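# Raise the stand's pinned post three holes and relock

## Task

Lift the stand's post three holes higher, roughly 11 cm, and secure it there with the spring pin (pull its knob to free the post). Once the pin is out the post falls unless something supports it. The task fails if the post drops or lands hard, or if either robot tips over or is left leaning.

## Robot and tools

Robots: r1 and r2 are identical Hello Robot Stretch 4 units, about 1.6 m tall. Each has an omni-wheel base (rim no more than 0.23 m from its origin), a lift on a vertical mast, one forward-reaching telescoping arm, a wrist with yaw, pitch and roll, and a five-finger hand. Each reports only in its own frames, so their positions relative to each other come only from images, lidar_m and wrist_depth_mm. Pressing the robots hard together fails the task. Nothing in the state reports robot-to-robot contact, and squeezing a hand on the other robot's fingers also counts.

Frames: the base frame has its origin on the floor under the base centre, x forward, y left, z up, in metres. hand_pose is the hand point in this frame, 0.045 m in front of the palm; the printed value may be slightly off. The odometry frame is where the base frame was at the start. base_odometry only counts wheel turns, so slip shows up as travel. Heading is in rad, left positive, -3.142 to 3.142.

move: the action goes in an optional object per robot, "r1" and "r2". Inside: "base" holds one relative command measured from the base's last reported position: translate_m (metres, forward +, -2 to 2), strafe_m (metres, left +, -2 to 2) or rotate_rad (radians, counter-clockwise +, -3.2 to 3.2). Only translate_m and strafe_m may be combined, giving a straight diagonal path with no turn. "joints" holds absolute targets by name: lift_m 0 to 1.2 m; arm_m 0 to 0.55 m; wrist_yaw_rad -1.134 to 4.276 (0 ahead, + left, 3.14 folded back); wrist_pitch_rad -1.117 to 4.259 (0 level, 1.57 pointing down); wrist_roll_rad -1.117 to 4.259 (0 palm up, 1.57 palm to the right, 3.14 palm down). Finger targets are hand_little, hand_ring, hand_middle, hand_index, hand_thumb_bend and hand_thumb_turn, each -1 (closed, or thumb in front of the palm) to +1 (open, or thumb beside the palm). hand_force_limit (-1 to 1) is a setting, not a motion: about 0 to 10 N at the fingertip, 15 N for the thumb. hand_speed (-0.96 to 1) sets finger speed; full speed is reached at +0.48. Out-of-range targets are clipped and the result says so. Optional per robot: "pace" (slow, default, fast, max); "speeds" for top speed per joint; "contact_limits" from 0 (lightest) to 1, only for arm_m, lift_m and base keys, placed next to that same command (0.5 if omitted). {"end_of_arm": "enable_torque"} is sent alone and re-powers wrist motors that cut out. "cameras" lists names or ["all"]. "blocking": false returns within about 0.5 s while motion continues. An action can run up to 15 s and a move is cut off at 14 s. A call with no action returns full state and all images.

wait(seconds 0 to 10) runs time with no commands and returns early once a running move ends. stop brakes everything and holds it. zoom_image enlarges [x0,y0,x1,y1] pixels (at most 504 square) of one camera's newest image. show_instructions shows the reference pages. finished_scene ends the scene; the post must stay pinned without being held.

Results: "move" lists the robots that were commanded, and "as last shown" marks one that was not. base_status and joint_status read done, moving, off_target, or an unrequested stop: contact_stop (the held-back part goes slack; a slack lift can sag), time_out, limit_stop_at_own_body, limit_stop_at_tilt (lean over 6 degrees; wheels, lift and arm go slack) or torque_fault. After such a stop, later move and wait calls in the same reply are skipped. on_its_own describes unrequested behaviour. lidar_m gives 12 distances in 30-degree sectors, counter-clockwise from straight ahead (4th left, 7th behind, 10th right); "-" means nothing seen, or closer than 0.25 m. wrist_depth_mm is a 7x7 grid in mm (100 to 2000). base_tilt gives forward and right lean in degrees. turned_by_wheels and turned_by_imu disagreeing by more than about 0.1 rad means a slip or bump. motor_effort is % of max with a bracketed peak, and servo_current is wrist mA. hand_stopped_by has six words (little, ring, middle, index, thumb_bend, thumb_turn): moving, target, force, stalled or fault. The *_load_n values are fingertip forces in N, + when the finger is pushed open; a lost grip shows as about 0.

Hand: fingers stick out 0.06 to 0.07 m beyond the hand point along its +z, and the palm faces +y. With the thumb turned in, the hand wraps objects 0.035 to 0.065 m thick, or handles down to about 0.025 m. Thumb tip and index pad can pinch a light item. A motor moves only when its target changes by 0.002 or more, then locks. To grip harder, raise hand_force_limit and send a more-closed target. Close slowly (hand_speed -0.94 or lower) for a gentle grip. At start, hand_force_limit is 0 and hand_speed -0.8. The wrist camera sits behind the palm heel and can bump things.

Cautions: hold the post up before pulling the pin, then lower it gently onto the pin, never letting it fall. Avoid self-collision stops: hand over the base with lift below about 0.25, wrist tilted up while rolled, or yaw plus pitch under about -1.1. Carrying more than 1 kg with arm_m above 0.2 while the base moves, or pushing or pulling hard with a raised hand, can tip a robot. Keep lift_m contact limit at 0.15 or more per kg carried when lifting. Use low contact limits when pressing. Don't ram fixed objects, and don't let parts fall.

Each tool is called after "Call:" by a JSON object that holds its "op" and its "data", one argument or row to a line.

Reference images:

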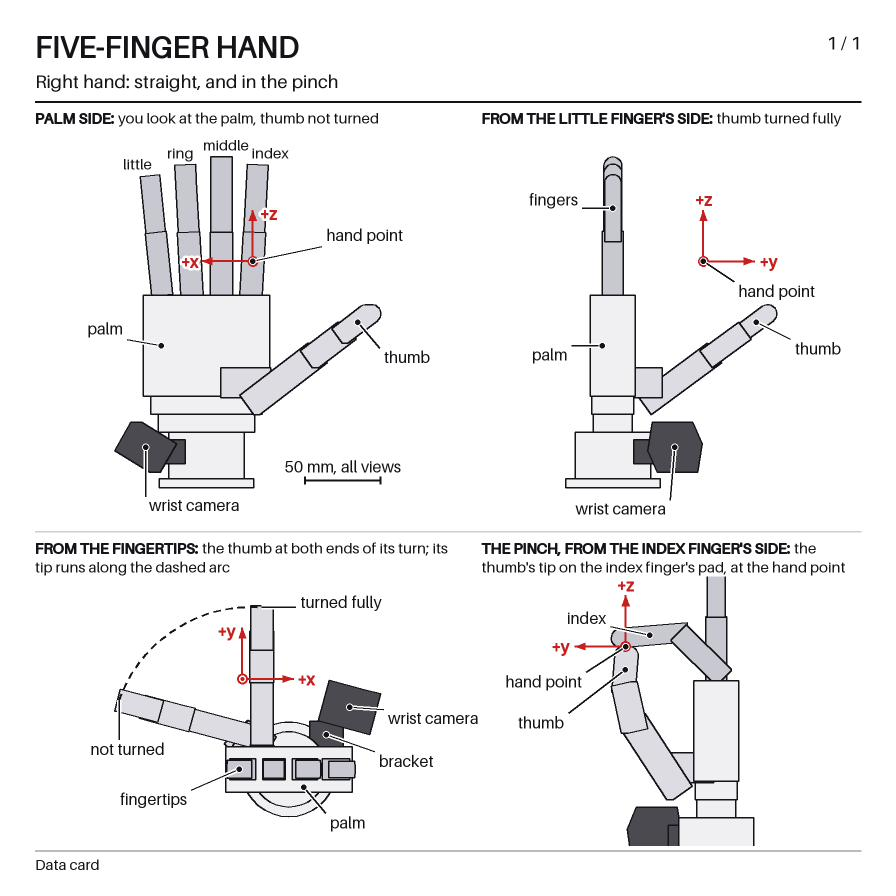

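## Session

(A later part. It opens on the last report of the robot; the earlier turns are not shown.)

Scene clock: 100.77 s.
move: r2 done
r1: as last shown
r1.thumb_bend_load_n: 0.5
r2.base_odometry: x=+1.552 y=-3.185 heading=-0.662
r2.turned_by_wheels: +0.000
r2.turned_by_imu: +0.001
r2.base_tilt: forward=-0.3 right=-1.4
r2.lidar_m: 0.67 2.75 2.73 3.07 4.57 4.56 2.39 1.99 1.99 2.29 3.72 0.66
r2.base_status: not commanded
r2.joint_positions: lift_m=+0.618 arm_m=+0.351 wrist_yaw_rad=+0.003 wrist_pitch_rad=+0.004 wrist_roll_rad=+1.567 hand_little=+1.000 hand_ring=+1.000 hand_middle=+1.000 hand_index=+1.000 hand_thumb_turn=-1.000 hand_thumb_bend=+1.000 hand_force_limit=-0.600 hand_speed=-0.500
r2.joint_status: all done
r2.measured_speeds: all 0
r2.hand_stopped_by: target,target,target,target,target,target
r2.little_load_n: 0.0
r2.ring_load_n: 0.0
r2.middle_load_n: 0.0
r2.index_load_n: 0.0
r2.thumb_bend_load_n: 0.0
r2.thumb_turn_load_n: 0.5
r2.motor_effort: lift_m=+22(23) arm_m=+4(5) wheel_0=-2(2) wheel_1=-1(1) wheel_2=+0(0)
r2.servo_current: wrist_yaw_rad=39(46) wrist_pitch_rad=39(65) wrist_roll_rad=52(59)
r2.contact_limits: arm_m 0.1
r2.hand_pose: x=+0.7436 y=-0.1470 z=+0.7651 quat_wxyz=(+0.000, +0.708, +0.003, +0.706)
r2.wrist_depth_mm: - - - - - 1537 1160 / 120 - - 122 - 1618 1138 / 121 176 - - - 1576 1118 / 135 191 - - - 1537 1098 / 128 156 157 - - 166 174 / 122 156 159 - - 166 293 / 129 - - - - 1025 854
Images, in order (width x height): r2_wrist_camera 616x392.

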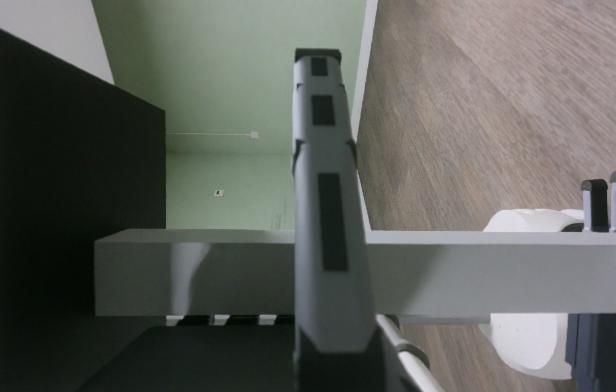

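Call:
{"op": "move", "data": {
  "r2": {"joints": {"hand_thumb_bend": -0.9, "hand_index": -0.9, "hand_middle": -0.9, "hand_ring": -0.9, "hand_little": -0.9, "hand_speed": -0.8, "hand_force_limit": -0.6}},
  "cameras": ["r2_wrist_camera", "r1_head_camera"]
}}

Call:
{"op": "zoom_image", "data": {
  "camera": "r1_head_camera",
  "region": [90, 310, 210, 470]
}}

Scene clock: 108.10 s.
move: r2 off_target
r1: as last shown
r1.turned_by_imu: -0.001
r1.thumb_bend_load_n: 0.0
r2.base_odometry: x=+1.552 y=-3.185 heading=-0.661
r2.turned_by_wheels: +0.000
r2.turned_by_imu: +0.005
r2.base_tilt: forward=-0.4 right=-1.3
r2.lidar_m: 0.70 2.73 2.73 3.11 4.56 4.56 2.37 1.98 1.99 2.25 3.74 0.70
r2.base_status: not commanded
r2.joint_positions: lift_m=+0.618 arm_m=+0.351 wrist_yaw_rad=+0.003 wrist_pitch_rad=+0.004 wrist_roll_rad=+1.567 hand_little=+0.595 hand_ring=+0.614 hand_middle=+0.632 hand_index=+0.651 hand_thumb_turn=-1.000 hand_thumb_bend=-0.084 hand_force_limit=-0.600 hand_speed=-0.800
r2.joint_status: hand_little off_target (ended at +0.595, target -0.900); hand_ring off_target (ended at +0.614, target -0.900); hand_middle off_target (ended at +0.632, target -0.900); hand_index off_target (ended at +0.651, target -0.900); hand_thumb_bend off_target (ended at -0.084, target -0.900); the others done
r2.measured_speeds: all 0
r2.hand_stopped_by: force,force,force,force,force,target
r2.little_load_n: 2.0
r2.ring_load_n: 2.5
r2.middle_load_n: 0.5
r2.index_load_n: 0.5
r2.thumb_bend_load_n: 4.0
r2.thumb_turn_load_n: 1.0
r2.motor_effort: lift_m=+22(22) arm_m=+4(5) wheel_0=+1(2) wheel_1=-1(1) wheel_2=+2(3)
r2.servo_current: wrist_yaw_rad=33(52) wrist_pitch_rad=46(72) wrist_roll_rad=59(65)
r2.contact_limits: arm_m 0.1
r2.hand_pose: x=+0.7436 y=-0.1470 z=+0.7650 quat_wxyz=(+0.000, +0.708, +0.003, +0.706)
r2.wrist_depth_mm: 118 - - - - 1537 1138 / 119 174 - - - 1537 1160 / 119 175 - - - 1576 1118 / 134 176 - - - 1576 1098 / 128 153 156 157 160 163 164 / 122 155 157 - - 946 307 / 129 - - - - 1042 866
pictures: r1_head_camera, r2_wrist_camera
Images, in order (width x height): r1_head_camera 420x560, r2_wrist_camera 616x392.

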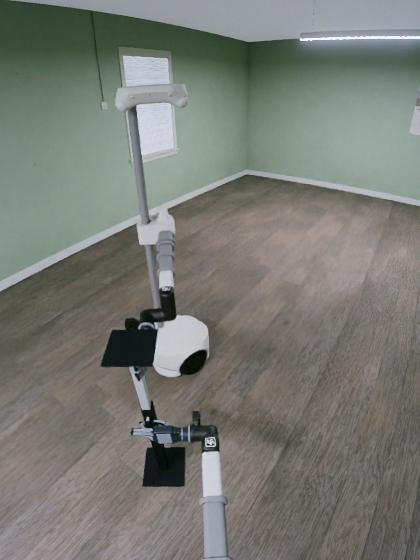

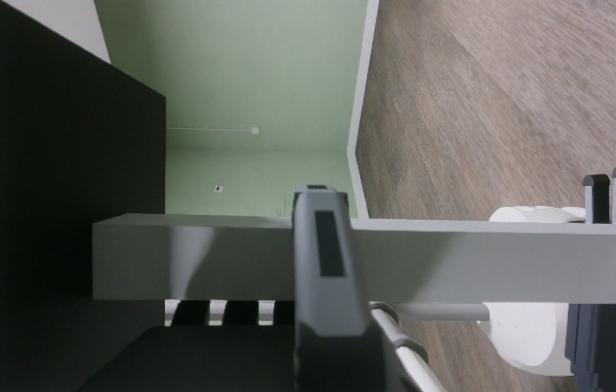

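Scaled by 3.150 from the camera's image (finer frame: 1200x1600).

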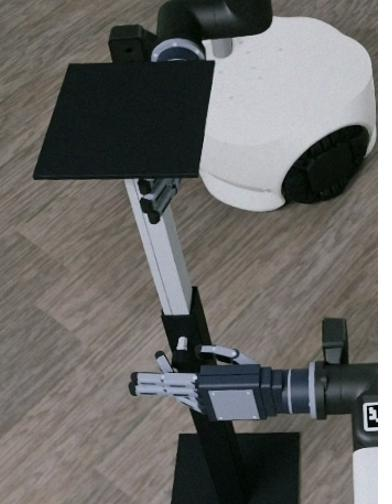

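Call:
{"op": "move", "data": {
  "r2": {"joints": {"lift_m": 0.628}, "pace": "slow", "contact_limits": {"lift_m": 0.3}},
  "cameras": ["r2_wrist_camera"]
}}

Call:
{"op": "move", "data": {
  "r2": {"joints": {"lift_m": 0.632}, "pace": "slow", "contact_limits": {"lift_m": 0.3}},
  "cameras": ["r2_wrist_camera"]
}}

Scene clock: 110.30 s.
move: r2 done
r1: as last shown
r1.turned_by_imu: +0.000
r2.base_odometry: x=+1.552 y=-3.185 heading=-0.661
r2.turned_by_wheels: +0.000
r2.turned_by_imu: +0.001
r2.base_tilt: forward=-0.4 right=-1.3
r2.lidar_m: 0.68 2.73 2.71 3.08 4.56 4.55 2.39 1.98 2.00 2.25 3.74 0.66
r2.base_status: not commanded
r2.joint_positions: lift_m=+0.628 arm_m=+0.351 wrist_yaw_rad=+0.003 wrist_pitch_rad=+0.004 wrist_roll_rad=+1.567 hand_little=+0.595 hand_ring=+0.614 hand_middle=+0.632 hand_index=+0.651 hand_thumb_turn=-1.000 hand_thumb_bend=-0.084 hand_force_limit=-0.600 hand_speed=-0.800
r2.joint_status: all done
r2.measured_speeds: all 0
r2.hand_stopped_by: force,force,force,force,force,target
r2.little_load_n: 2.5
r2.ring_load_n: 2.5
r2.middle_load_n: 0.5
r2.index_load_n: 0.0
r2.thumb_bend_load_n: 4.0
r2.thumb_turn_load_n: 2.0
r2.motor_effort: lift_m=+23(25) arm_m=+4(4) wheel_0=+1(1) wheel_1=-1(1) wheel_2=+2(3)
r2.servo_current: wrist_yaw_rad=39(52) wrist_pitch_rad=52(59) wrist_roll_rad=59(65)
r2.contact_limits: arm_m 0.1; lift_m 0.3
r2.hand_pose: x=+0.7436 y=-0.1470 z=+0.7743 quat_wxyz=(+0.000, +0.709, +0.003, +0.706)
r2.wrist_depth_mm: 112 - - - - 1618 1138 / 107 156 - - - 1576 1118 / 114 186 - - - 1576 1138 / - 173 - - - 1576 1098 / 108 153 155 157 161 163 165 / 129 155 157 - - 946 831 / 122 - - - - 1078 878
Images, in order (width x height): r2_wrist_camera 616x392.

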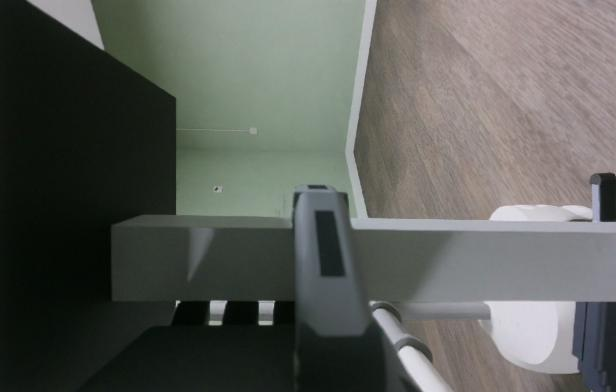

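Scene clock: 110.87 s.
move: r2 done
r1: as last shown
r2.base_odometry: x=+1.552 y=-3.185 heading=-0.661
r2.turned_by_wheels: +0.000
r2.turned_by_imu: +0.000
r2.base_tilt: forward=-0.4 right=-1.3
r2.lidar_m: 0.69 2.75 2.74 3.08 4.58 4.56 2.38 2.01 2.00 2.25 3.73 0.68
r2.base_status: not commanded
r2.joint_positions: lift_m=+0.632 arm_m=+0.351 wrist_yaw_rad=+0.003 wrist_pitch_rad=+0.004 wrist_roll_rad=+1.567 hand_little=+0.595 hand_ring=+0.614 hand_middle=+0.632 hand_index=+0.651 hand_thumb_turn=-1.000 hand_thumb_bend=-0.084 hand_force_limit=-0.600 hand_speed=-0.800
r2.joint_status: all done
r2.measured_speeds: all 0
r2.hand_stopped_by: force,force,force,force,force,target
r2.little_load_n: 2.0
r2.ring_load_n: 2.5
r2.middle_load_n: 0.5
r2.index_load_n: 0.0
r2.thumb_bend_load_n: 4.0
r2.thumb_turn_load_n: 1.5
r2.motor_effort: lift_m=+23(26) arm_m=+4(4) wheel_0=+1(1) wheel_1=-1(1) wheel_2=+2(2)
r2.servo_current: wrist_yaw_rad=46(46) wrist_pitch_rad=46(52) wrist_roll_rad=52(59)
r2.contact_limits: arm_m 0.1; lift_m 0.3
r2.hand_pose: x=+0.7436 y=-0.1470 z=+0.7783 quat_wxyz=(+0.000, +0.709, +0.003, +0.706)
r2.wrist_depth_mm: 112 - - - - 1618 1138 / 106 159 - - - 1618 1118 / 106 162 - - - 1537 1138 / - 177 - - - 1576 1042 / 108 153 155 156 161 163 164 / - 154 157 - - 960 820 / - - - - - 1060 891
Images, in order (width x height): r2_wrist_camera 616x392.

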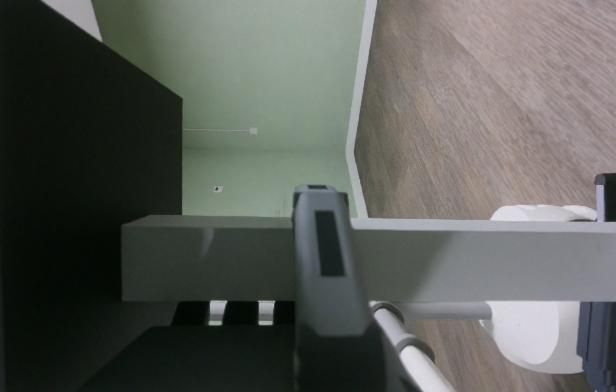

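Call:
{"op": "move", "data": {
  "r2": {"joints": {"lift_m": 0.637}, "pace": "slow", "contact_limits": {"lift_m": 0.3}},
  "cameras": []
}}

Call:
{"op": "move", "data": {
  "r2": {"joints": {"lift_m": 0.641}, "pace": "slow", "contact_limits": {"lift_m": 0.3}},
  "cameras": ["r2_wrist_camera"]
}}

Scene clock: 111.83 s.
move: r2 done
r1: as last shown
r2.base_odometry: x=+1.552 y=-3.185 heading=-0.661
r2.turned_by_wheels: +0.000
r2.turned_by_imu: +0.000
r2.base_tilt: forward=-0.4 right=-1.3
r2.lidar_m: 0.69 2.73 2.75 3.09 4.57 4.56 2.39 1.99 1.99 2.26 3.70 0.70
r2.base_status: not commanded
r2.joint_positions: lift_m=+0.637 arm_m=+0.351 wrist_yaw_rad=+0.003 wrist_pitch_rad=+0.004 wrist_roll_rad=+1.567 hand_little=+0.595 hand_ring=+0.614 hand_middle=+0.632 hand_index=+0.651 hand_thumb_turn=-1.000 hand_thumb_bend=-0.084 hand_force_limit=-0.600 hand_speed=-0.800
r2.joint_status: all done
r2.measured_speeds: all 0
r2.hand_stopped_by: force,force,force,force,force,target
r2.little_load_n: 2.0
r2.ring_load_n: 2.5
r2.middle_load_n: 0.5
r2.index_load_n: 0.0
r2.thumb_bend_load_n: 4.0
r2.thumb_turn_load_n: 1.5
r2.motor_effort: lift_m=+23(25) arm_m=+4(4) wheel_0=+1(1) wheel_1=+0(1) wheel_2=+2(3)
r2.servo_current: wrist_yaw_rad=46(46) wrist_pitch_rad=39(59) wrist_roll_rad=52(59)
r2.contact_limits: arm_m 0.1; lift_m 0.3
r2.hand_pose: x=+0.7436 y=-0.1470 z=+0.7833 quat_wxyz=(+0.000, +0.709, +0.003, +0.706)
r2.wrist_depth_mm: 103 - - - - 1576 1138 / 110 146 - - - 1618 1138 / - 161 - - - 1576 1160 / - 149 - - - 1576 1060 / - 153 155 156 161 163 165 / - 154 156 - - 960 831 / - - - - - 1308 917

Scene clock: 112.40 s.
move: r2 done
r1: as last shown
r2.base_odometry: x=+1.552 y=-3.185 heading=-0.661
r2.turned_by_wheels: +0.000
r2.turned_by_imu: +0.000
r2.base_tilt: forward=-0.3 right=-1.4
r2.lidar_m: 0.69 2.72 2.72 3.08 4.57 4.55 2.39 1.98 1.97 2.25 3.73 0.70
r2.base_status: not commanded
r2.joint_positions: lift_m=+0.641 arm_m=+0.351 wrist_yaw_rad=+0.003 wrist_pitch_rad=+0.004 wrist_roll_rad=+1.567 hand_little=+0.595 hand_ring=+0.614 hand_middle=+0.632 hand_index=+0.651 hand_thumb_turn=-1.000 hand_thumb_bend=-0.084 hand_force_limit=-0.600 hand_speed=-0.800
r2.joint_status: all done
r2.measured_speeds: all 0
r2.hand_stopped_by: force,force,force,force,force,target
r2.little_load_n: 2.5
r2.ring_load_n: 2.5
r2.middle_load_n: 0.5
r2.index_load_n: 0.0
r2.thumb_bend_load_n: 4.0
r2.thumb_turn_load_n: 2.0
r2.motor_effort: lift_m=+23(25) arm_m=+4(4) wheel_0=+1(1) wheel_1=-1(1) wheel_2=+2(3)
r2.servo_current: wrist_yaw_rad=39(52) wrist_pitch_rad=46(59) wrist_roll_rad=46(59)
r2.contact_limits: arm_m 0.1; lift_m 0.3
r2.hand_pose: x=+0.7436 y=-0.1470 z=+0.7873 quat_wxyz=(+0.000, +0.709, +0.003, +0.706)
r2.wrist_depth_mm: - 116 - - - 1618 1160 / - 125 - - - 1576 1160 / - 138 - - - 1618 1160 / - 151 241 - - 1576 1060 / - 152 155 157 161 163 165 / - 141 157 - - 960 820 / - - - - - 1281 904
Images, in order (width x height): r2_wrist_camera 616x392.

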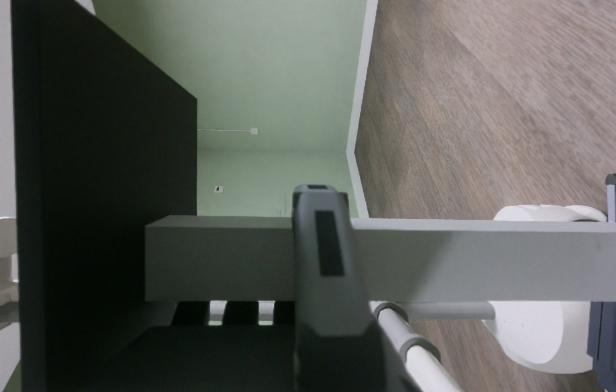

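Call:
{"op": "move", "data": {
  "r2": {"joints": {"lift_m": 0.644}, "pace": "slow", "contact_limits": {"lift_m": 0.3}},
  "cameras": ["r2_wrist_camera", "r1_head_camera"]
}}

Call:
{"op": "zoom_image", "data": {
  "camera": "r1_head_camera",
  "region": [90, 310, 190, 410]
}}

Scene clock: 115.10 s.
move: r2 done
r1.base_odometry: x=-1.222 y=-2.020 heading=-1.620
r1.turned_by_wheels: +0.000
r1.turned_by_imu: +0.000
r1.base_tilt: forward=+0.1 right=+1.1
r1.lidar_m: 0.73 0.71 3.06 3.34 3.07 3.04 2.13 1.64 1.65 1.81 2.77 5.68
r1.base_status: not commanded
r1.joint_positions: lift_m=+0.344 arm_m=+0.417 wrist_yaw_rad=+1.567 wrist_pitch_rad=+0.013 wrist_roll_rad=+1.568 hand_little=+1.000 hand_ring=+1.000 hand_middle=+0.250 hand_index=+0.250 hand_thumb_turn=-1.000 hand_thumb_bend=+0.150 hand_force_limit=+0.000 hand_speed=-0.300
r1.joint_status: not commanded
r1.measured_speeds: all 0
r1.hand_stopped_by: target,target,target,target,target,target
r1.little_load_n: 0.0
r1.ring_load_n: 0.0
r1.middle_load_n: 0.5
r1.index_load_n: 0.0
r1.thumb_bend_load_n: 0.0
r1.thumb_turn_load_n: 0.0
r1.motor_effort: lift_m=+22(22) arm_m=+6(6) wheel_0=+0(1) wheel_1=+1(1) wheel_2=+1(1)
r1.servo_current: wrist_yaw_rad=33(39) wrist_pitch_rad=72(72) wrist_roll_rad=52(52)
r1.hand_pose: x=+0.7362 y=+0.2205 z=+0.4885 quat_wxyz=(-0.495, +0.503, +0.503, +0.498)
r1.wrist_depth_mm: - - - - 1708 878 654 / 161 161 156 156 157 157 158 / - - - 171 168 196 195 / - - - - 1366 960 691 / - - - - - 976 691 / - - 133 156 - 891 683 / - - - - - 809 676
r2.base_odometry: x=+1.552 y=-3.185 heading=-0.661
r2.turned_by_wheels: +0.000
r2.turned_by_imu: +0.001
r2.base_tilt: forward=-0.3 right=-1.3
r2.lidar_m: 0.69 2.72 2.72 3.09 4.59 4.55 2.39 1.99 1.99 2.27 3.72 0.66
r2.base_status: not commanded
r2.joint_positions: lift_m=+0.644 arm_m=+0.351 wrist_yaw_rad=+0.003 wrist_pitch_rad=+0.004 wrist_roll_rad=+1.567 hand_little=+0.595 hand_ring=+0.614 hand_middle=+0.632 hand_index=+0.651 hand_thumb_turn=-1.000 hand_thumb_bend=-0.084 hand_force_limit=-0.600 hand_speed=-0.800
r2.joint_status: all done
r2.measured_speeds: all 0
r2.hand_stopped_by: force,force,force,force,force,target
r2.little_load_n: 2.5
r2.ring_load_n: 2.5
r2.middle_load_n: 0.5
r2.index_load_n: 0.0
r2.thumb_bend_load_n: 4.0
r2.thumb_turn_load_n: 1.5
r2.motor_effort: lift_m=+23(26) arm_m=+4(4) wheel_0=+1(1) wheel_1=-1(1) wheel_2=+3(3)
r2.servo_current: wrist_yaw_rad=33(46) wrist_pitch_rad=52(52) wrist_roll_rad=46(59)
r2.contact_limits: arm_m 0.1; lift_m 0.3
r2.hand_pose: x=+0.7436 y=-0.1470 z=+0.7903 quat_wxyz=(+0.000, +0.709, +0.003, +0.706)
r2.wrist_depth_mm: - - - - - 1618 1138 / - 128 - - - 1576 1138 / - 141 - - - 1618 1138 / - 130 227 - - 1618 1078 / 1078 144 155 156 161 163 165 / 1042 132 157 - - 960 831 / - - - - - 1308 904
pictures: r1_head_camera, r2_wrist_camera
Images, in order (width x height): r1_head_camera 420x560, r2_wrist_camera 616x392.

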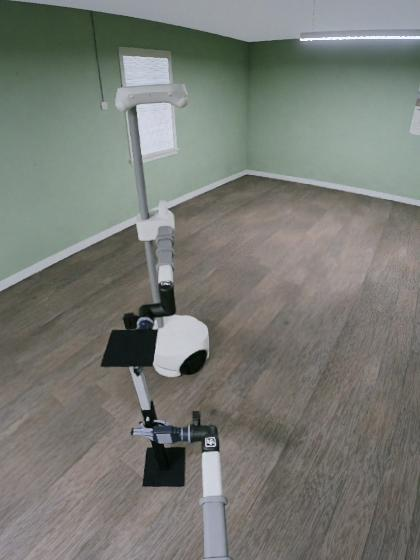

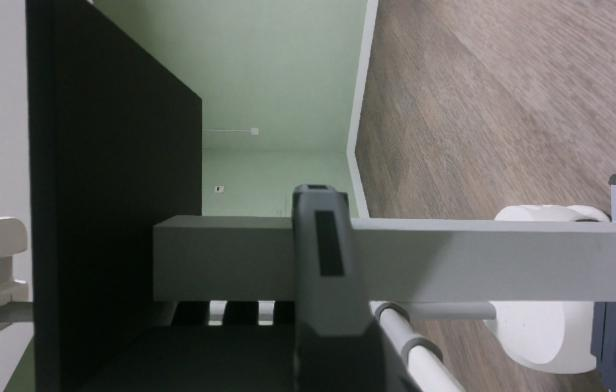

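Scaled by 5.040 from the camera's image (finer frame: 1200x1600).

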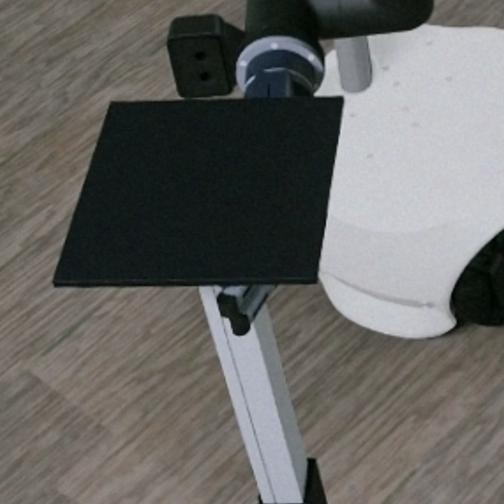

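Call:
{"op": "move", "data": {
  "r2": {"joints": {"lift_m": 0.646}, "pace": "slow", "contact_limits": {"lift_m": 0.3}},
  "cameras": ["r2_wrist_camera"]
}}

Call:
{"op": "move", "data": {
  "r2": {"joints": {"lift_m": 0.648}, "pace": "slow", "contact_limits": {"lift_m": 0.3}},
  "cameras": ["r2_wrist_camera"]
}}

Scene clock: 115.93 s.
move: r2 done
r1: as last shown
r1.middle_load_n: 0.0
r2.base_odometry: x=+1.552 y=-3.185 heading=-0.661
r2.turned_by_wheels: +0.000
r2.turned_by_imu: +0.000
r2.base_tilt: forward=-0.3 right=-1.3
r2.lidar_m: 0.69 2.73 2.71 3.11 4.57 4.56 2.37 2.00 2.00 2.27 3.75 0.68
r2.base_status: not commanded
r2.joint_positions: lift_m=+0.646 arm_m=+0.351 wrist_yaw_rad=+0.003 wrist_pitch_rad=+0.004 wrist_roll_rad=+1.567 hand_little=+0.595 hand_ring=+0.614 hand_middle=+0.632 hand_index=+0.651 hand_thumb_turn=-1.000 hand_thumb_bend=-0.084 hand_force_limit=-0.600 hand_speed=-0.800
r2.joint_status: all done
r2.measured_speeds: all 0
r2.hand_stopped_by: force,force,force,force,force,target
r2.little_load_n: 2.5
r2.ring_load_n: 2.5
r2.middle_load_n: 1.0
r2.index_load_n: 0.0
r2.thumb_bend_load_n: 4.0
r2.thumb_turn_load_n: 1.5
r2.motor_effort: lift_m=+24(26) arm_m=+4(4) wheel_0=+1(1) wheel_1=-1(1) wheel_2=+2(3)
r2.servo_current: wrist_yaw_rad=33(46) wrist_pitch_rad=52(59) wrist_roll_rad=59(59)
r2.contact_limits: arm_m 0.1; lift_m 0.3
r2.hand_pose: x=+0.7436 y=-0.1470 z=+0.7922 quat_wxyz=(+0.000, +0.709, +0.003, +0.706)
r2.wrist_depth_mm: - - - - - 1576 1160 / - 126 - - - 1618 1160 / - 127 - - - 1576 1160 / - 139 221 - - 1618 1042 / 1098 141 155 156 160 163 165 / 1042 130 157 - - 960 820 / - - - - - 1308 931
Images, in order (width x height): r2_wrist_camera 616x392.

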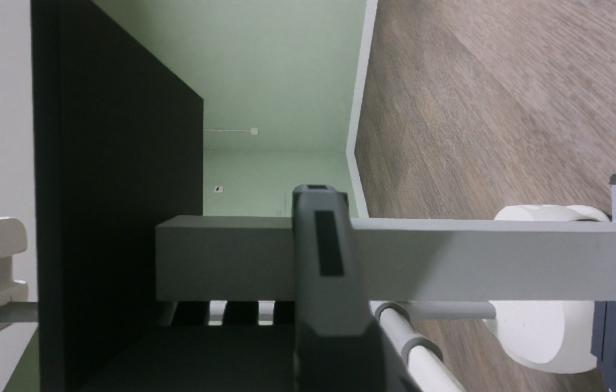

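Scene clock: 116.40 s.
move: r2 done
r1: as last shown
r2.base_odometry: x=+1.552 y=-3.185 heading=-0.661
r2.turned_by_wheels: +0.000
r2.turned_by_imu: +0.000
r2.base_tilt: forward=-0.3 right=-1.3
r2.lidar_m: 0.70 2.73 2.72 3.09 4.58 4.56 2.40 2.00 1.98 2.25 3.74 0.68
r2.base_status: not commanded
r2.joint_positions: lift_m=+0.647 arm_m=+0.351 wrist_yaw_rad=+0.003 wrist_pitch_rad=+0.006 wrist_roll_rad=+1.567 hand_little=+0.595 hand_ring=+0.614 hand_middle=+0.632 hand_index=+0.651 hand_thumb_turn=-1.000 hand_thumb_bend=-0.084 hand_force_limit=-0.600 hand_speed=-0.800
r2.joint_status: all done
r2.measured_speeds: all 0
r2.hand_stopped_by: force,force,force,force,force,target
r2.little_load_n: 2.0
r2.ring_load_n: 2.5
r2.middle_load_n: 0.5
r2.index_load_n: 0.5
r2.thumb_bend_load_n: 4.5
r2.thumb_turn_load_n: 0.0
r2.motor_effort: lift_m=+26(26) arm_m=+4(4) wheel_0=+1(1) wheel_1=-1(1) wheel_2=+2(2)
r2.servo_current: wrist_yaw_rad=33(39) wrist_pitch_rad=59(59) wrist_roll_rad=52(65)
r2.contact_limits: arm_m 0.1; lift_m 0.3
r2.hand_pose: x=+0.7436 y=-0.1470 z=+0.7937 quat_wxyz=(+0.000, +0.709, +0.003, +0.705)
r2.wrist_depth_mm: - - - - - 1576 1138 / - 126 - - - 1618 1138 / - 138 - - - 1618 1160 / - 140 225 - - 1576 1042 / 1098 141 155 157 161 163 166 / 1060 130 157 - - 960 820 / - - - - - 1308 917
Images, in order (width x height): r2_wrist_camera 616x392.

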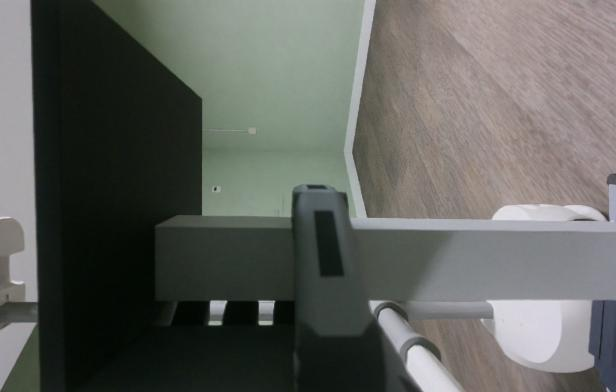

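Call:
{"op": "move", "data": {
  "r1": {"joints": {"hand_thumb_bend": -0.5, "hand_index": -0.5, "hand_middle": -0.5, "hand_speed": -0.85, "hand_force_limit": -0.5}},
  "cameras": ["r1_wrist_camera", "r1_head_camera", "r2_head_camera"]
}}

Call:
{"op": "zoom_image", "data": {
  "camera": "r1_head_camera",
  "region": [130, 400, 200, 470]
}}

Call:
{"op": "zoom_image", "data": {
  "camera": "r1_wrist_camera",
  "region": [220, 50, 420, 250]
}}

Scene clock: 120.53 s.
move: r1 off_target
r1.base_odometry: x=-1.222 y=-2.020 heading=-1.620
r1.turned_by_wheels: +0.000
r1.turned_by_imu: +0.001
r1.base_tilt: forward=+0.1 right=+1.1
r1.lidar_m: 0.72 0.70 3.07 3.36 3.08 3.02 2.15 1.64 1.65 1.82 2.78 5.68
r1.base_status: not commanded
r1.joint_positions: lift_m=+0.344 arm_m=+0.417 wrist_yaw_rad=+1.568 wrist_pitch_rad=+0.013 wrist_roll_rad=+1.568 hand_little=+1.000 hand_ring=+1.000 hand_middle=+0.168 hand_index=+0.085 hand_thumb_turn=-1.000 hand_thumb_bend=-0.500 hand_force_limit=-0.500 hand_speed=-0.850
r1.joint_status: hand_middle off_target (ended at +0.168, target -0.500); hand_index off_target (ended at +0.085, target -0.500); the others done
r1.measured_speeds: all 0
r1.hand_stopped_by: target,target,force,force,target,target
r1.little_load_n: 0.0
r1.ring_load_n: 0.0
r1.middle_load_n: 0.5
r1.index_load_n: 1.5
r1.thumb_bend_load_n: 0.0
r1.thumb_turn_load_n: 0.0
r1.motor_effort: lift_m=+22(22) arm_m=+6(6) wheel_0=+0(1) wheel_1=+2(2) wheel_2=+2(2)
r1.servo_current: wrist_yaw_rad=33(39) wrist_pitch_rad=65(72) wrist_roll_rad=39(65)
r1.hand_pose: x=+0.7360 y=+0.2206 z=+0.4885 quat_wxyz=(-0.495, +0.503, +0.503, +0.498)
r1.wrist_depth_mm: - - - - 1255 750 - / 158 158 153 153 153 154 155 / - - - 193 1499 891 691 / - - - 167 1499 976 699 / - - - - - 991 707 / - - 133 155 - 904 691 / - - - - - 831 683
r2: as last shown
r2.turned_by_imu: +0.001
r2.middle_load_n: 1.0
r2.contact_limits: arm_m 0.1; lift_m 0.3
pictures: r1_head_camera, r1_wrist_camera, r2_head_camera
Images, in order (width x height): r1_head_camera 420x560, r1_wrist_camera 616x392, r2_head_camera 420x560.

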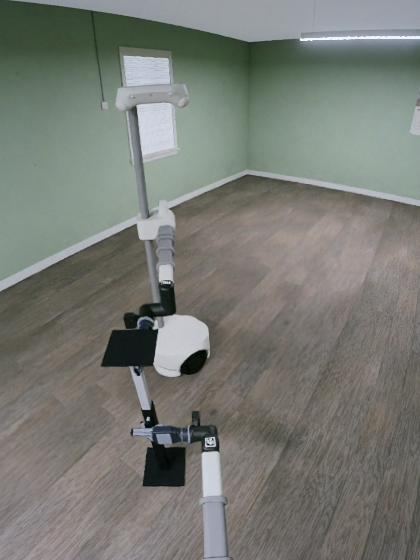

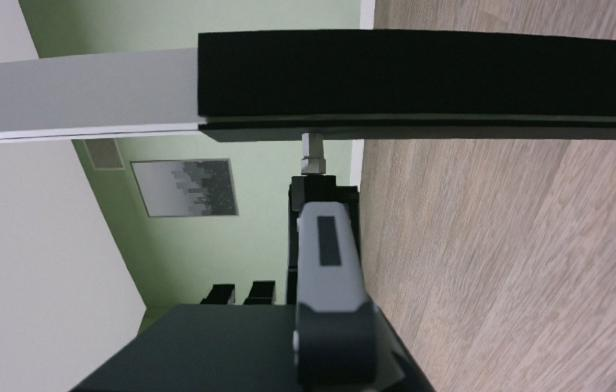

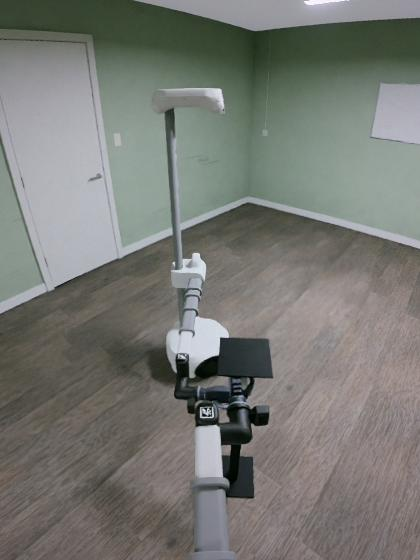

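Scaled by 7.200 from the camera's image (finer frame: 1200x1600).

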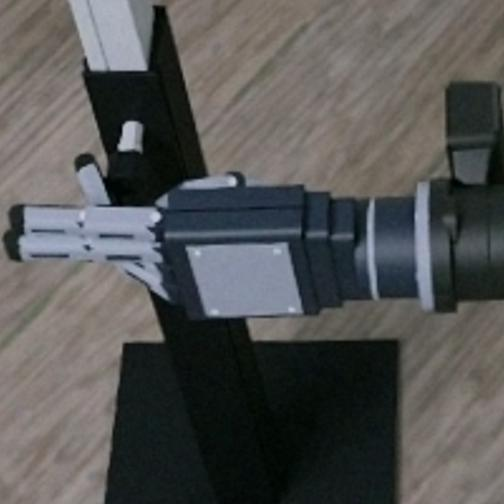

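Scaled by 2.520.

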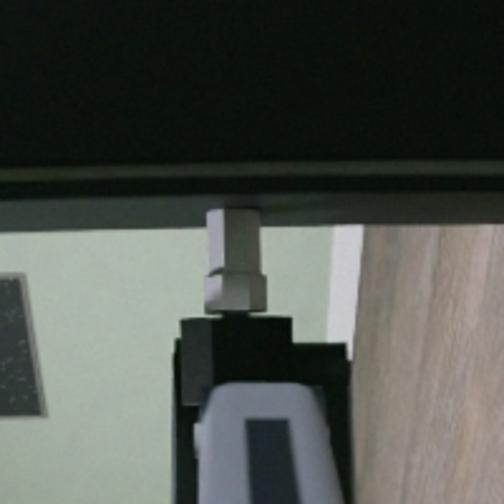

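Call:
{"op": "move", "data": {
  "r1": {"joints": {"hand_thumb_bend": 0.2, "hand_index": 0.2, "hand_middle": 0.2, "hand_speed": -0.3}},
  "cameras": []
}}

Call:
{"op": "move", "data": {
  "r1": {"base": {"strafe_m": 0.007}, "pace": "slow"},
  "cameras": ["r1_wrist_camera", "r1_head_camera"]
}}

Call:
{"op": "zoom_image", "data": {
  "camera": "r1_head_camera",
  "region": [130, 400, 200, 470]
}}

Call:
{"op": "zoom_image", "data": {
  "camera": "r1_wrist_camera",
  "region": [220, 50, 420, 250]
}}

Scene clock: 122.83 s.
move: r1 done
r1.base_odometry: x=-1.222 y=-2.020 heading=-1.620
r1.turned_by_wheels: +0.000
r1.turned_by_imu: -0.002
r1.base_tilt: forward=+0.1 right=+1.0
r1.lidar_m: 0.74 0.71 3.07 3.35 3.08 3.04 2.13 1.64 1.64 1.83 2.78 5.67
r1.base_status: not commanded
r1.joint_positions: lift_m=+0.344 arm_m=+0.417 wrist_yaw_rad=+1.568 wrist_pitch_rad=+0.013 wrist_roll_rad=+1.568 hand_little=+1.000 hand_ring=+1.000 hand_middle=+0.200 hand_index=+0.200 hand_thumb_turn=-1.000 hand_thumb_bend=+0.200 hand_force_limit=-0.500 hand_speed=-0.300
r1.joint_status: all done
r1.measured_speeds: all 0
r1.hand_stopped_by: target,target,target,target,target,target
r1.little_load_n: 0.0
r1.ring_load_n: 0.0
r1.middle_load_n: 0.5
r1.index_load_n: 0.0
r1.thumb_bend_load_n: 0.0
r1.thumb_turn_load_n: 0.0
r1.motor_effort: lift_m=+22(22) arm_m=+6(6) wheel_0=+0(0) wheel_1=+1(2) wheel_2=+1(2)
r1.servo_current: wrist_yaw_rad=33(39) wrist_pitch_rad=72(72) wrist_roll_rad=52(59)
r1.hand_pose: x=+0.7360 y=+0.2206 z=+0.4885 quat_wxyz=(-0.495, +0.503, +0.503, +0.498)
r1.wrist_depth_mm: - - - - 1281 750 - / 160 160 155 156 156 156 156 / - - - 181 189 842 654 / - - - - - 960 699 / - - - - - 976 699 / - - 133 155 - 904 691 / - - - - - 831 699
r2: as last shown
r2.middle_load_n: 0.5
r2.index_load_n: 0.0
r2.thumb_turn_load_n: 0.5
r2.contact_limits: arm_m 0.1; lift_m 0.3

Scene clock: 123.60 s.
move: r1 done
r1.base_odometry: x=-1.215 y=-2.021 heading=-1.620
r1.turned_by_wheels: +0.000
r1.turned_by_imu: +0.000
r1.base_tilt: forward=+0.1 right=+1.0
r1.lidar_m: 0.73 0.72 3.05 3.34 3.06 3.03 2.10 1.66 1.65 1.83 2.77 5.68
r1.base_status: done
r1.joint_positions: lift_m=+0.344 arm_m=+0.417 wrist_yaw_rad=+1.568 wrist_pitch_rad=+0.013 wrist_roll_rad=+1.568 hand_little=+1.000 hand_ring=+1.000 hand_middle=+0.200 hand_index=+0.200 hand_thumb_turn=-1.000 hand_thumb_bend=+0.200 hand_force_limit=-0.500 hand_speed=-0.300
r1.joint_status: not commanded
r1.measured_speeds: all 0
r1.hand_stopped_by: target,target,target,target,target,target
r1.little_load_n: 0.0
r1.ring_load_n: 0.0
r1.middle_load_n: 0.0
r1.index_load_n: 0.0
r1.thumb_bend_load_n: 0.0
r1.thumb_turn_load_n: 0.0
r1.motor_effort: lift_m=+22(22) arm_m=+6(6) wheel_0=-1(4) wheel_1=+0(5) wheel_2=+0(1)
r1.servo_current: wrist_yaw_rad=33(39) wrist_pitch_rad=78(78) wrist_roll_rad=39(59)
r1.hand_pose: x=+0.7360 y=+0.2206 z=+0.4885 quat_wxyz=(-0.495, +0.503, +0.503, +0.498)
r1.wrist_depth_mm: - - - - 1255 798 - / 154 154 148 149 150 150 - / - - - 175 182 798 661 / - - - - - 976 699 / - - - - - 976 699 / - - 133 155 - 917 691 / - - - - - 831 691
r2: as last shown
r2.turned_by_imu: +0.000
r2.middle_load_n: 1.0
r2.index_load_n: 0.5
r2.contact_limits: arm_m 0.1; lift_m 0.3
r2.wrist_depth_mm: - - - - - 1576 1138 / - 126 - - - 1576 1160 / - 139 - - - 1537 1138 / - 140 225 - - 1618 1060 / - 141 155 157 161 164 165 / 1042 130 157 - - 976 831 / - - - - - 1308 960
pictures: r1_head_camera, r1_wrist_camera
Images, in order (width x height): r1_head_camera 420x560, r1_wrist_camera 616x392.

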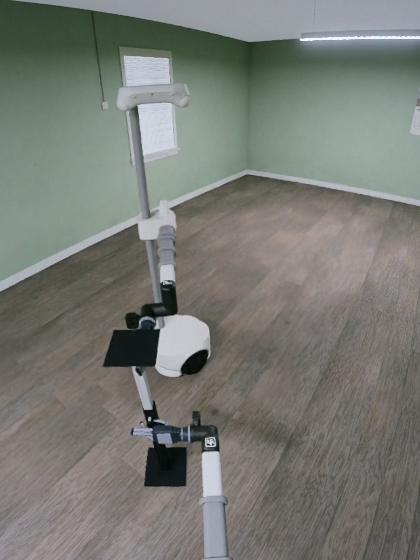

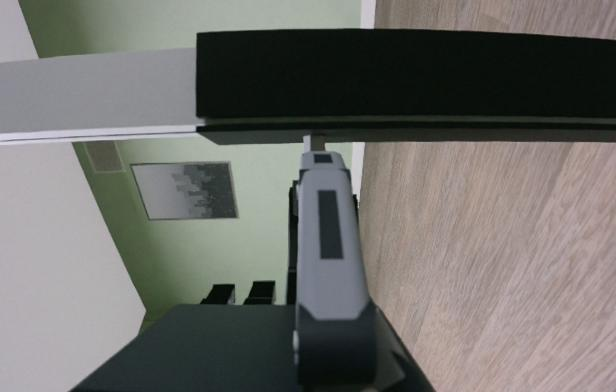

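Scaled by 7.200 from the camera's image (finer frame: 1200x1600).

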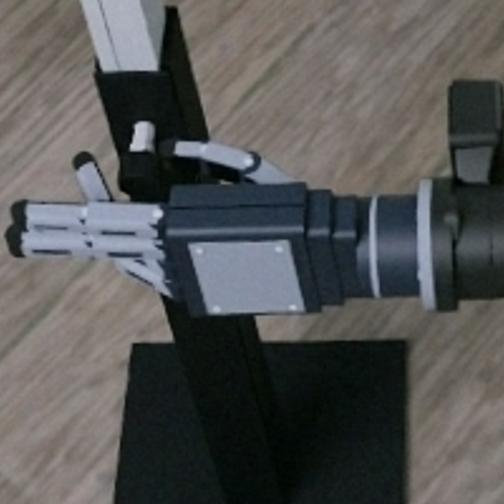

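Scaled by 2.520.

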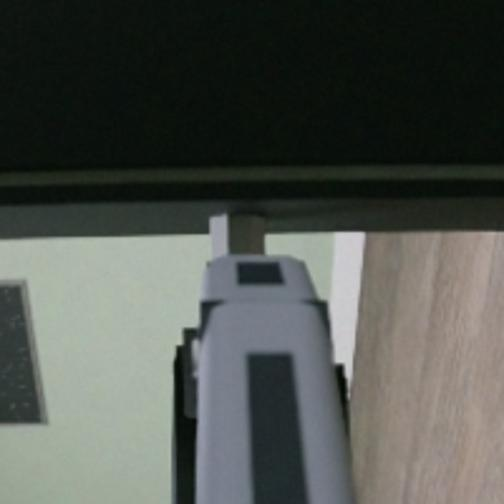

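Call:
{"op": "move", "data": {
  "r1": {"joints": {"hand_thumb_bend": -0.3, "hand_index": -0.5, "hand_middle": -0.5, "hand_speed": -0.85, "hand_force_limit": -0.5}},
  "cameras": ["r1_wrist_camera", "r1_head_camera"]
}}

Call:
{"op": "zoom_image", "data": {
  "camera": "r1_head_camera",
  "region": [130, 400, 200, 470]
}}

Call:
{"op": "zoom_image", "data": {
  "camera": "r1_wrist_camera",
  "region": [220, 50, 420, 250]
}}

Scene clock: 126.27 s.
move: r1 off_target
r1.base_odometry: x=-1.215 y=-2.021 heading=-1.620
r1.turned_by_wheels: +0.000
r1.turned_by_imu: +0.000
r1.base_tilt: forward=+0.0 right=+0.9
r1.lidar_m: 0.72 0.71 3.06 3.34 3.06 3.02 2.15 1.66 1.65 1.83 2.78 5.68
r1.base_status: not commanded
r1.joint_positions: lift_m=+0.344 arm_m=+0.417 wrist_yaw_rad=+1.568 wrist_pitch_rad=+0.013 wrist_roll_rad=+1.568 hand_little=+1.000 hand_ring=+1.000 hand_middle=+0.105 hand_index=+0.021 hand_thumb_turn=-1.000 hand_thumb_bend=+0.147 hand_force_limit=-0.500 hand_speed=-0.850
r1.joint_status: hand_middle off_target (ended at +0.105, target -0.500); hand_index off_target (ended at +0.021, target -0.500); hand_thumb_bend off_target (ended at +0.147, target -0.300); the others done
r1.measured_speeds: all 0
r1.hand_stopped_by: target,target,force,force,force,target
r1.little_load_n: 0.0
r1.ring_load_n: 0.0
r1.middle_load_n: 3.0
r1.index_load_n: 2.5
r1.thumb_bend_load_n: 4.0
r1.thumb_turn_load_n: 0.0
r1.motor_effort: lift_m=+21(22) arm_m=+6(6) wheel_0=-1(1) wheel_1=-1(1) wheel_2=+0(0)
r1.servo_current: wrist_yaw_rad=33(39) wrist_pitch_rad=72(72) wrist_roll_rad=46(52)
r1.hand_pose: x=+0.7360 y=+0.2206 z=+0.4885 quat_wxyz=(-0.495, +0.503, +0.503, +0.498)
r1.wrist_depth_mm: - - - - 1255 750 - / 154 154 149 149 149 150 - / - - - 174 181 788 654 / - - - - - 960 699 / - - - - - 960 699 / - - 133 154 - 891 691 / - - - - - 831 691
r2: as last shown
r2.turned_by_imu: +0.001
r2.contact_limits: arm_m 0.1; lift_m 0.3
pictures: r1_head_camera, r1_wrist_camera
Images, in order (width x height): r1_head_camera 420x560, r1_wrist_camera 616x392.

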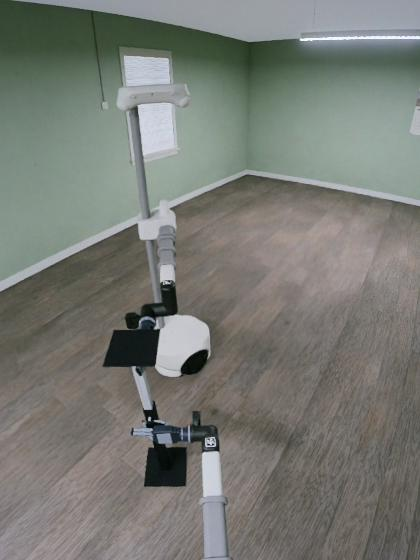

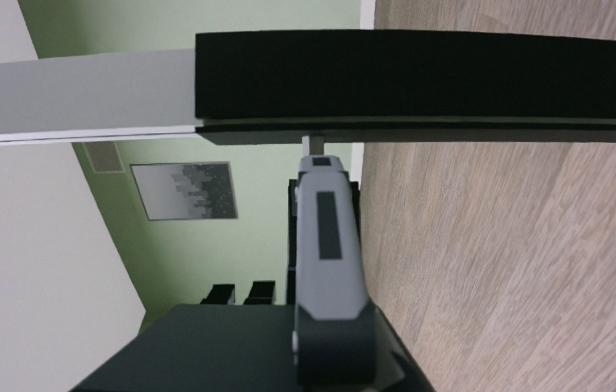

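Scaled by 7.200 from the camera's image (finer frame: 1200x1600).

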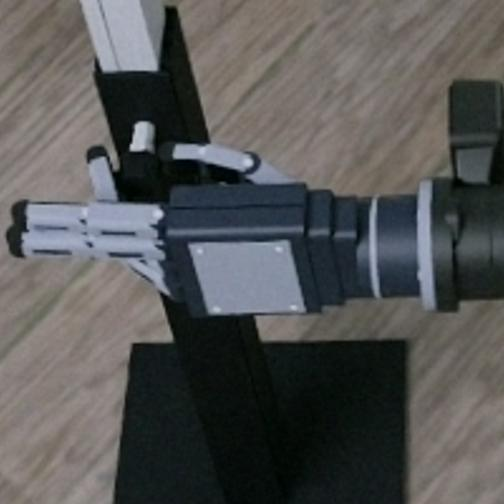

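Scaled by 2.520.

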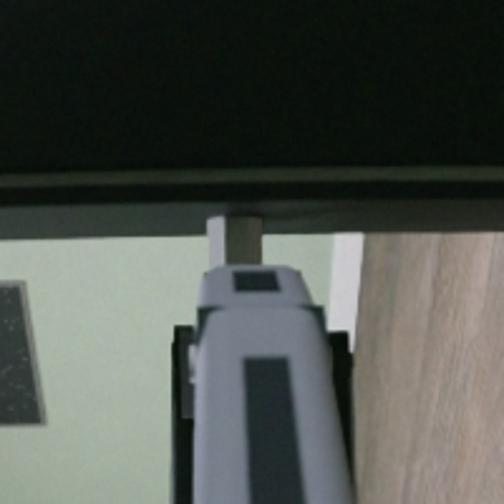

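Call:
{"op": "move", "data": {
  "r1": {"joints": {"hand_thumb_bend": -0.4, "hand_index": -0.6, "hand_middle": -0.6, "hand_speed": -0.85, "hand_force_limit": 0.6}},
  "cameras": ["r1_wrist_camera"]
}}

Call:
{"op": "zoom_image", "data": {
  "camera": "r1_wrist_camera",
  "region": [220, 50, 420, 250]
}}

Scene clock: 127.27 s.
move: r1 off_target
r1.base_odometry: x=-1.215 y=-2.021 heading=-1.620
r1.turned_by_wheels: +0.000
r1.turned_by_imu: +0.000
r1.base_tilt: forward=+0.2 right=+1.0
r1.lidar_m: 0.72 0.73 3.07 3.32 3.06 3.03 2.15 1.66 1.66 1.82 2.78 5.68
r1.base_status: not commanded
r1.joint_positions: lift_m=+0.344 arm_m=+0.417 wrist_yaw_rad=+1.568 wrist_pitch_rad=+0.013 wrist_roll_rad=+1.568 hand_little=+1.000 hand_ring=+1.000 hand_middle=+0.081 hand_index=-0.017 hand_thumb_turn=-1.000 hand_thumb_bend=+0.135 hand_force_limit=+0.600 hand_speed=-0.850
r1.joint_status: hand_middle off_target (ended at +0.081, target -0.600); hand_index off_target (ended at -0.017, target -0.600); hand_thumb_bend off_target (ended at +0.135, target -0.400); the others done
r1.measured_speeds: all 0
r1.hand_stopped_by: target,target,force,force,force,target
r1.little_load_n: 0.0
r1.ring_load_n: 0.0
r1.middle_load_n: 9.5
r1.index_load_n: 8.0
r1.thumb_bend_load_n: 11.0
r1.thumb_turn_load_n: -0.5
r1.motor_effort: lift_m=+22(22) arm_m=+6(6) wheel_0=+0(1) wheel_1=-1(1) wheel_2=+0(1)
r1.servo_current: wrist_yaw_rad=33(39) wrist_pitch_rad=72(78) wrist_roll_rad=46(59)
r1.hand_pose: x=+0.7360 y=+0.2206 z=+0.4885 quat_wxyz=(-0.495, +0.503, +0.503, +0.498)
r1.wrist_depth_mm: - - - 149 149 798 - / 153 153 148 148 149 150 - / - - - 176 183 778 654 / - - - - - 960 691 / - - - - - 960 707 / - - 133 153 - 891 699 / - - - - - 831 683
r2: as last shown
r2.turned_by_imu: +0.000
r2.thumb_turn_load_n: 0.0
r2.contact_limits: arm_m 0.1; lift_m 0.3
Images, in order (width x height): r1_wrist_camera 616x392.

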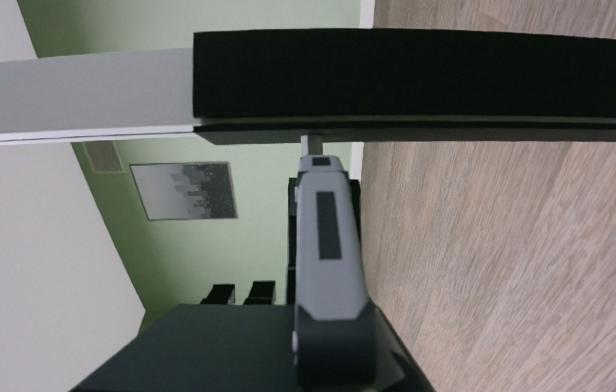

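Scaled by 2.520.

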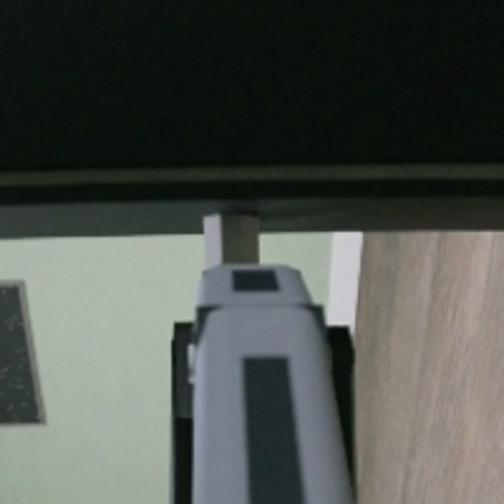

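Call:
{"op": "move", "data": {
  "r1": {"joints": {"arm_m": 0.412}, "speeds": {"arm_m": 0.03}, "contact_limits": {"arm_m": 0.5}},
  "cameras": ["r1_wrist_camera", "r2_wrist_camera"]
}}

Call:
{"op": "zoom_image", "data": {
  "camera": "r1_wrist_camera",
  "region": [220, 50, 420, 250]
}}

Scene clock: 128.20 s.
move: r1 done
r1.base_odometry: x=-1.215 y=-2.021 heading=-1.620
r1.turned_by_wheels: +0.000
r1.turned_by_imu: +0.000
r1.base_tilt: forward=+0.1 right=+1.1
r1.lidar_m: 0.69 0.73 3.07 3.33 3.06 3.02 2.17 1.65 1.65 1.80 2.77 5.68
r1.base_status: not commanded
r1.joint_positions: lift_m=+0.344 arm_m=+0.412 wrist_yaw_rad=+1.568 wrist_pitch_rad=+0.013 wrist_roll_rad=+1.568 hand_little=+1.000 hand_ring=+1.000 hand_middle=+0.081 hand_index=-0.017 hand_thumb_turn=-1.000 hand_thumb_bend=+0.135 hand_force_limit=+0.600 hand_speed=-0.850
r1.joint_status: all done
r1.measured_speeds: all 0
r1.hand_stopped_by: target,target,force,force,force,target
r1.little_load_n: 0.0
r1.ring_load_n: 0.0
r1.middle_load_n: 8.5
r1.index_load_n: 6.5
r1.thumb_bend_load_n: 9.5
r1.thumb_turn_load_n: 1.0
r1.motor_effort: lift_m=+22(22) arm_m=-7(7) wheel_0=+0(0) wheel_1=-2(2) wheel_2=+1(1)
r1.servo_current: wrist_yaw_rad=39(39) wrist_pitch_rad=65(72) wrist_roll_rad=46(46)
r1.contact_limits: arm_m 0.5
r1.hand_pose: x=+0.7315 y=+0.2206 z=+0.4885 quat_wxyz=(-0.495, +0.503, +0.503, +0.498)
r1.wrist_depth_mm: - - 149 149 150 151 - / 153 154 149 149 150 150 - / - - - 163 1308 831 654 / - - - - - 960 691 / - - - - - 976 707 / - - 133 153 - 904 691 / - - - - - 831 676
r2: as last shown
r2.thumb_turn_load_n: 0.5
r2.contact_limits: arm_m 0.1; lift_m 0.3
Images, in order (width x height): r1_wrist_camera 616x392, r2_wrist_camera 616x392.

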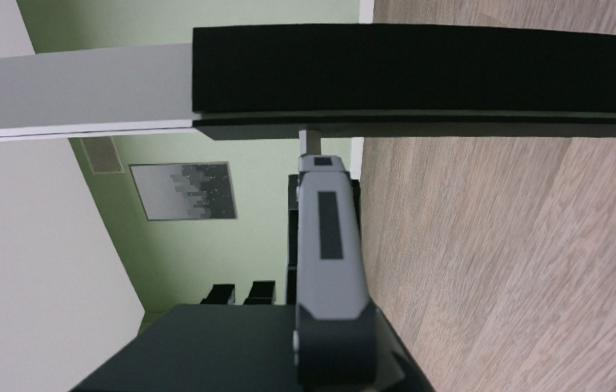

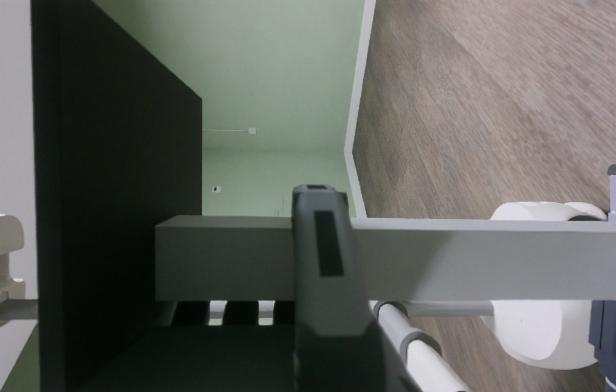

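Scaled by 2.520.

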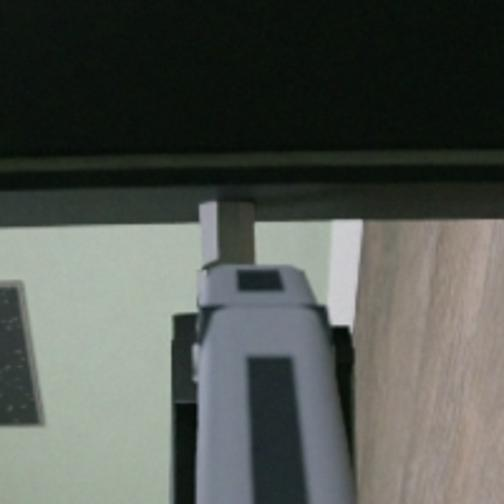

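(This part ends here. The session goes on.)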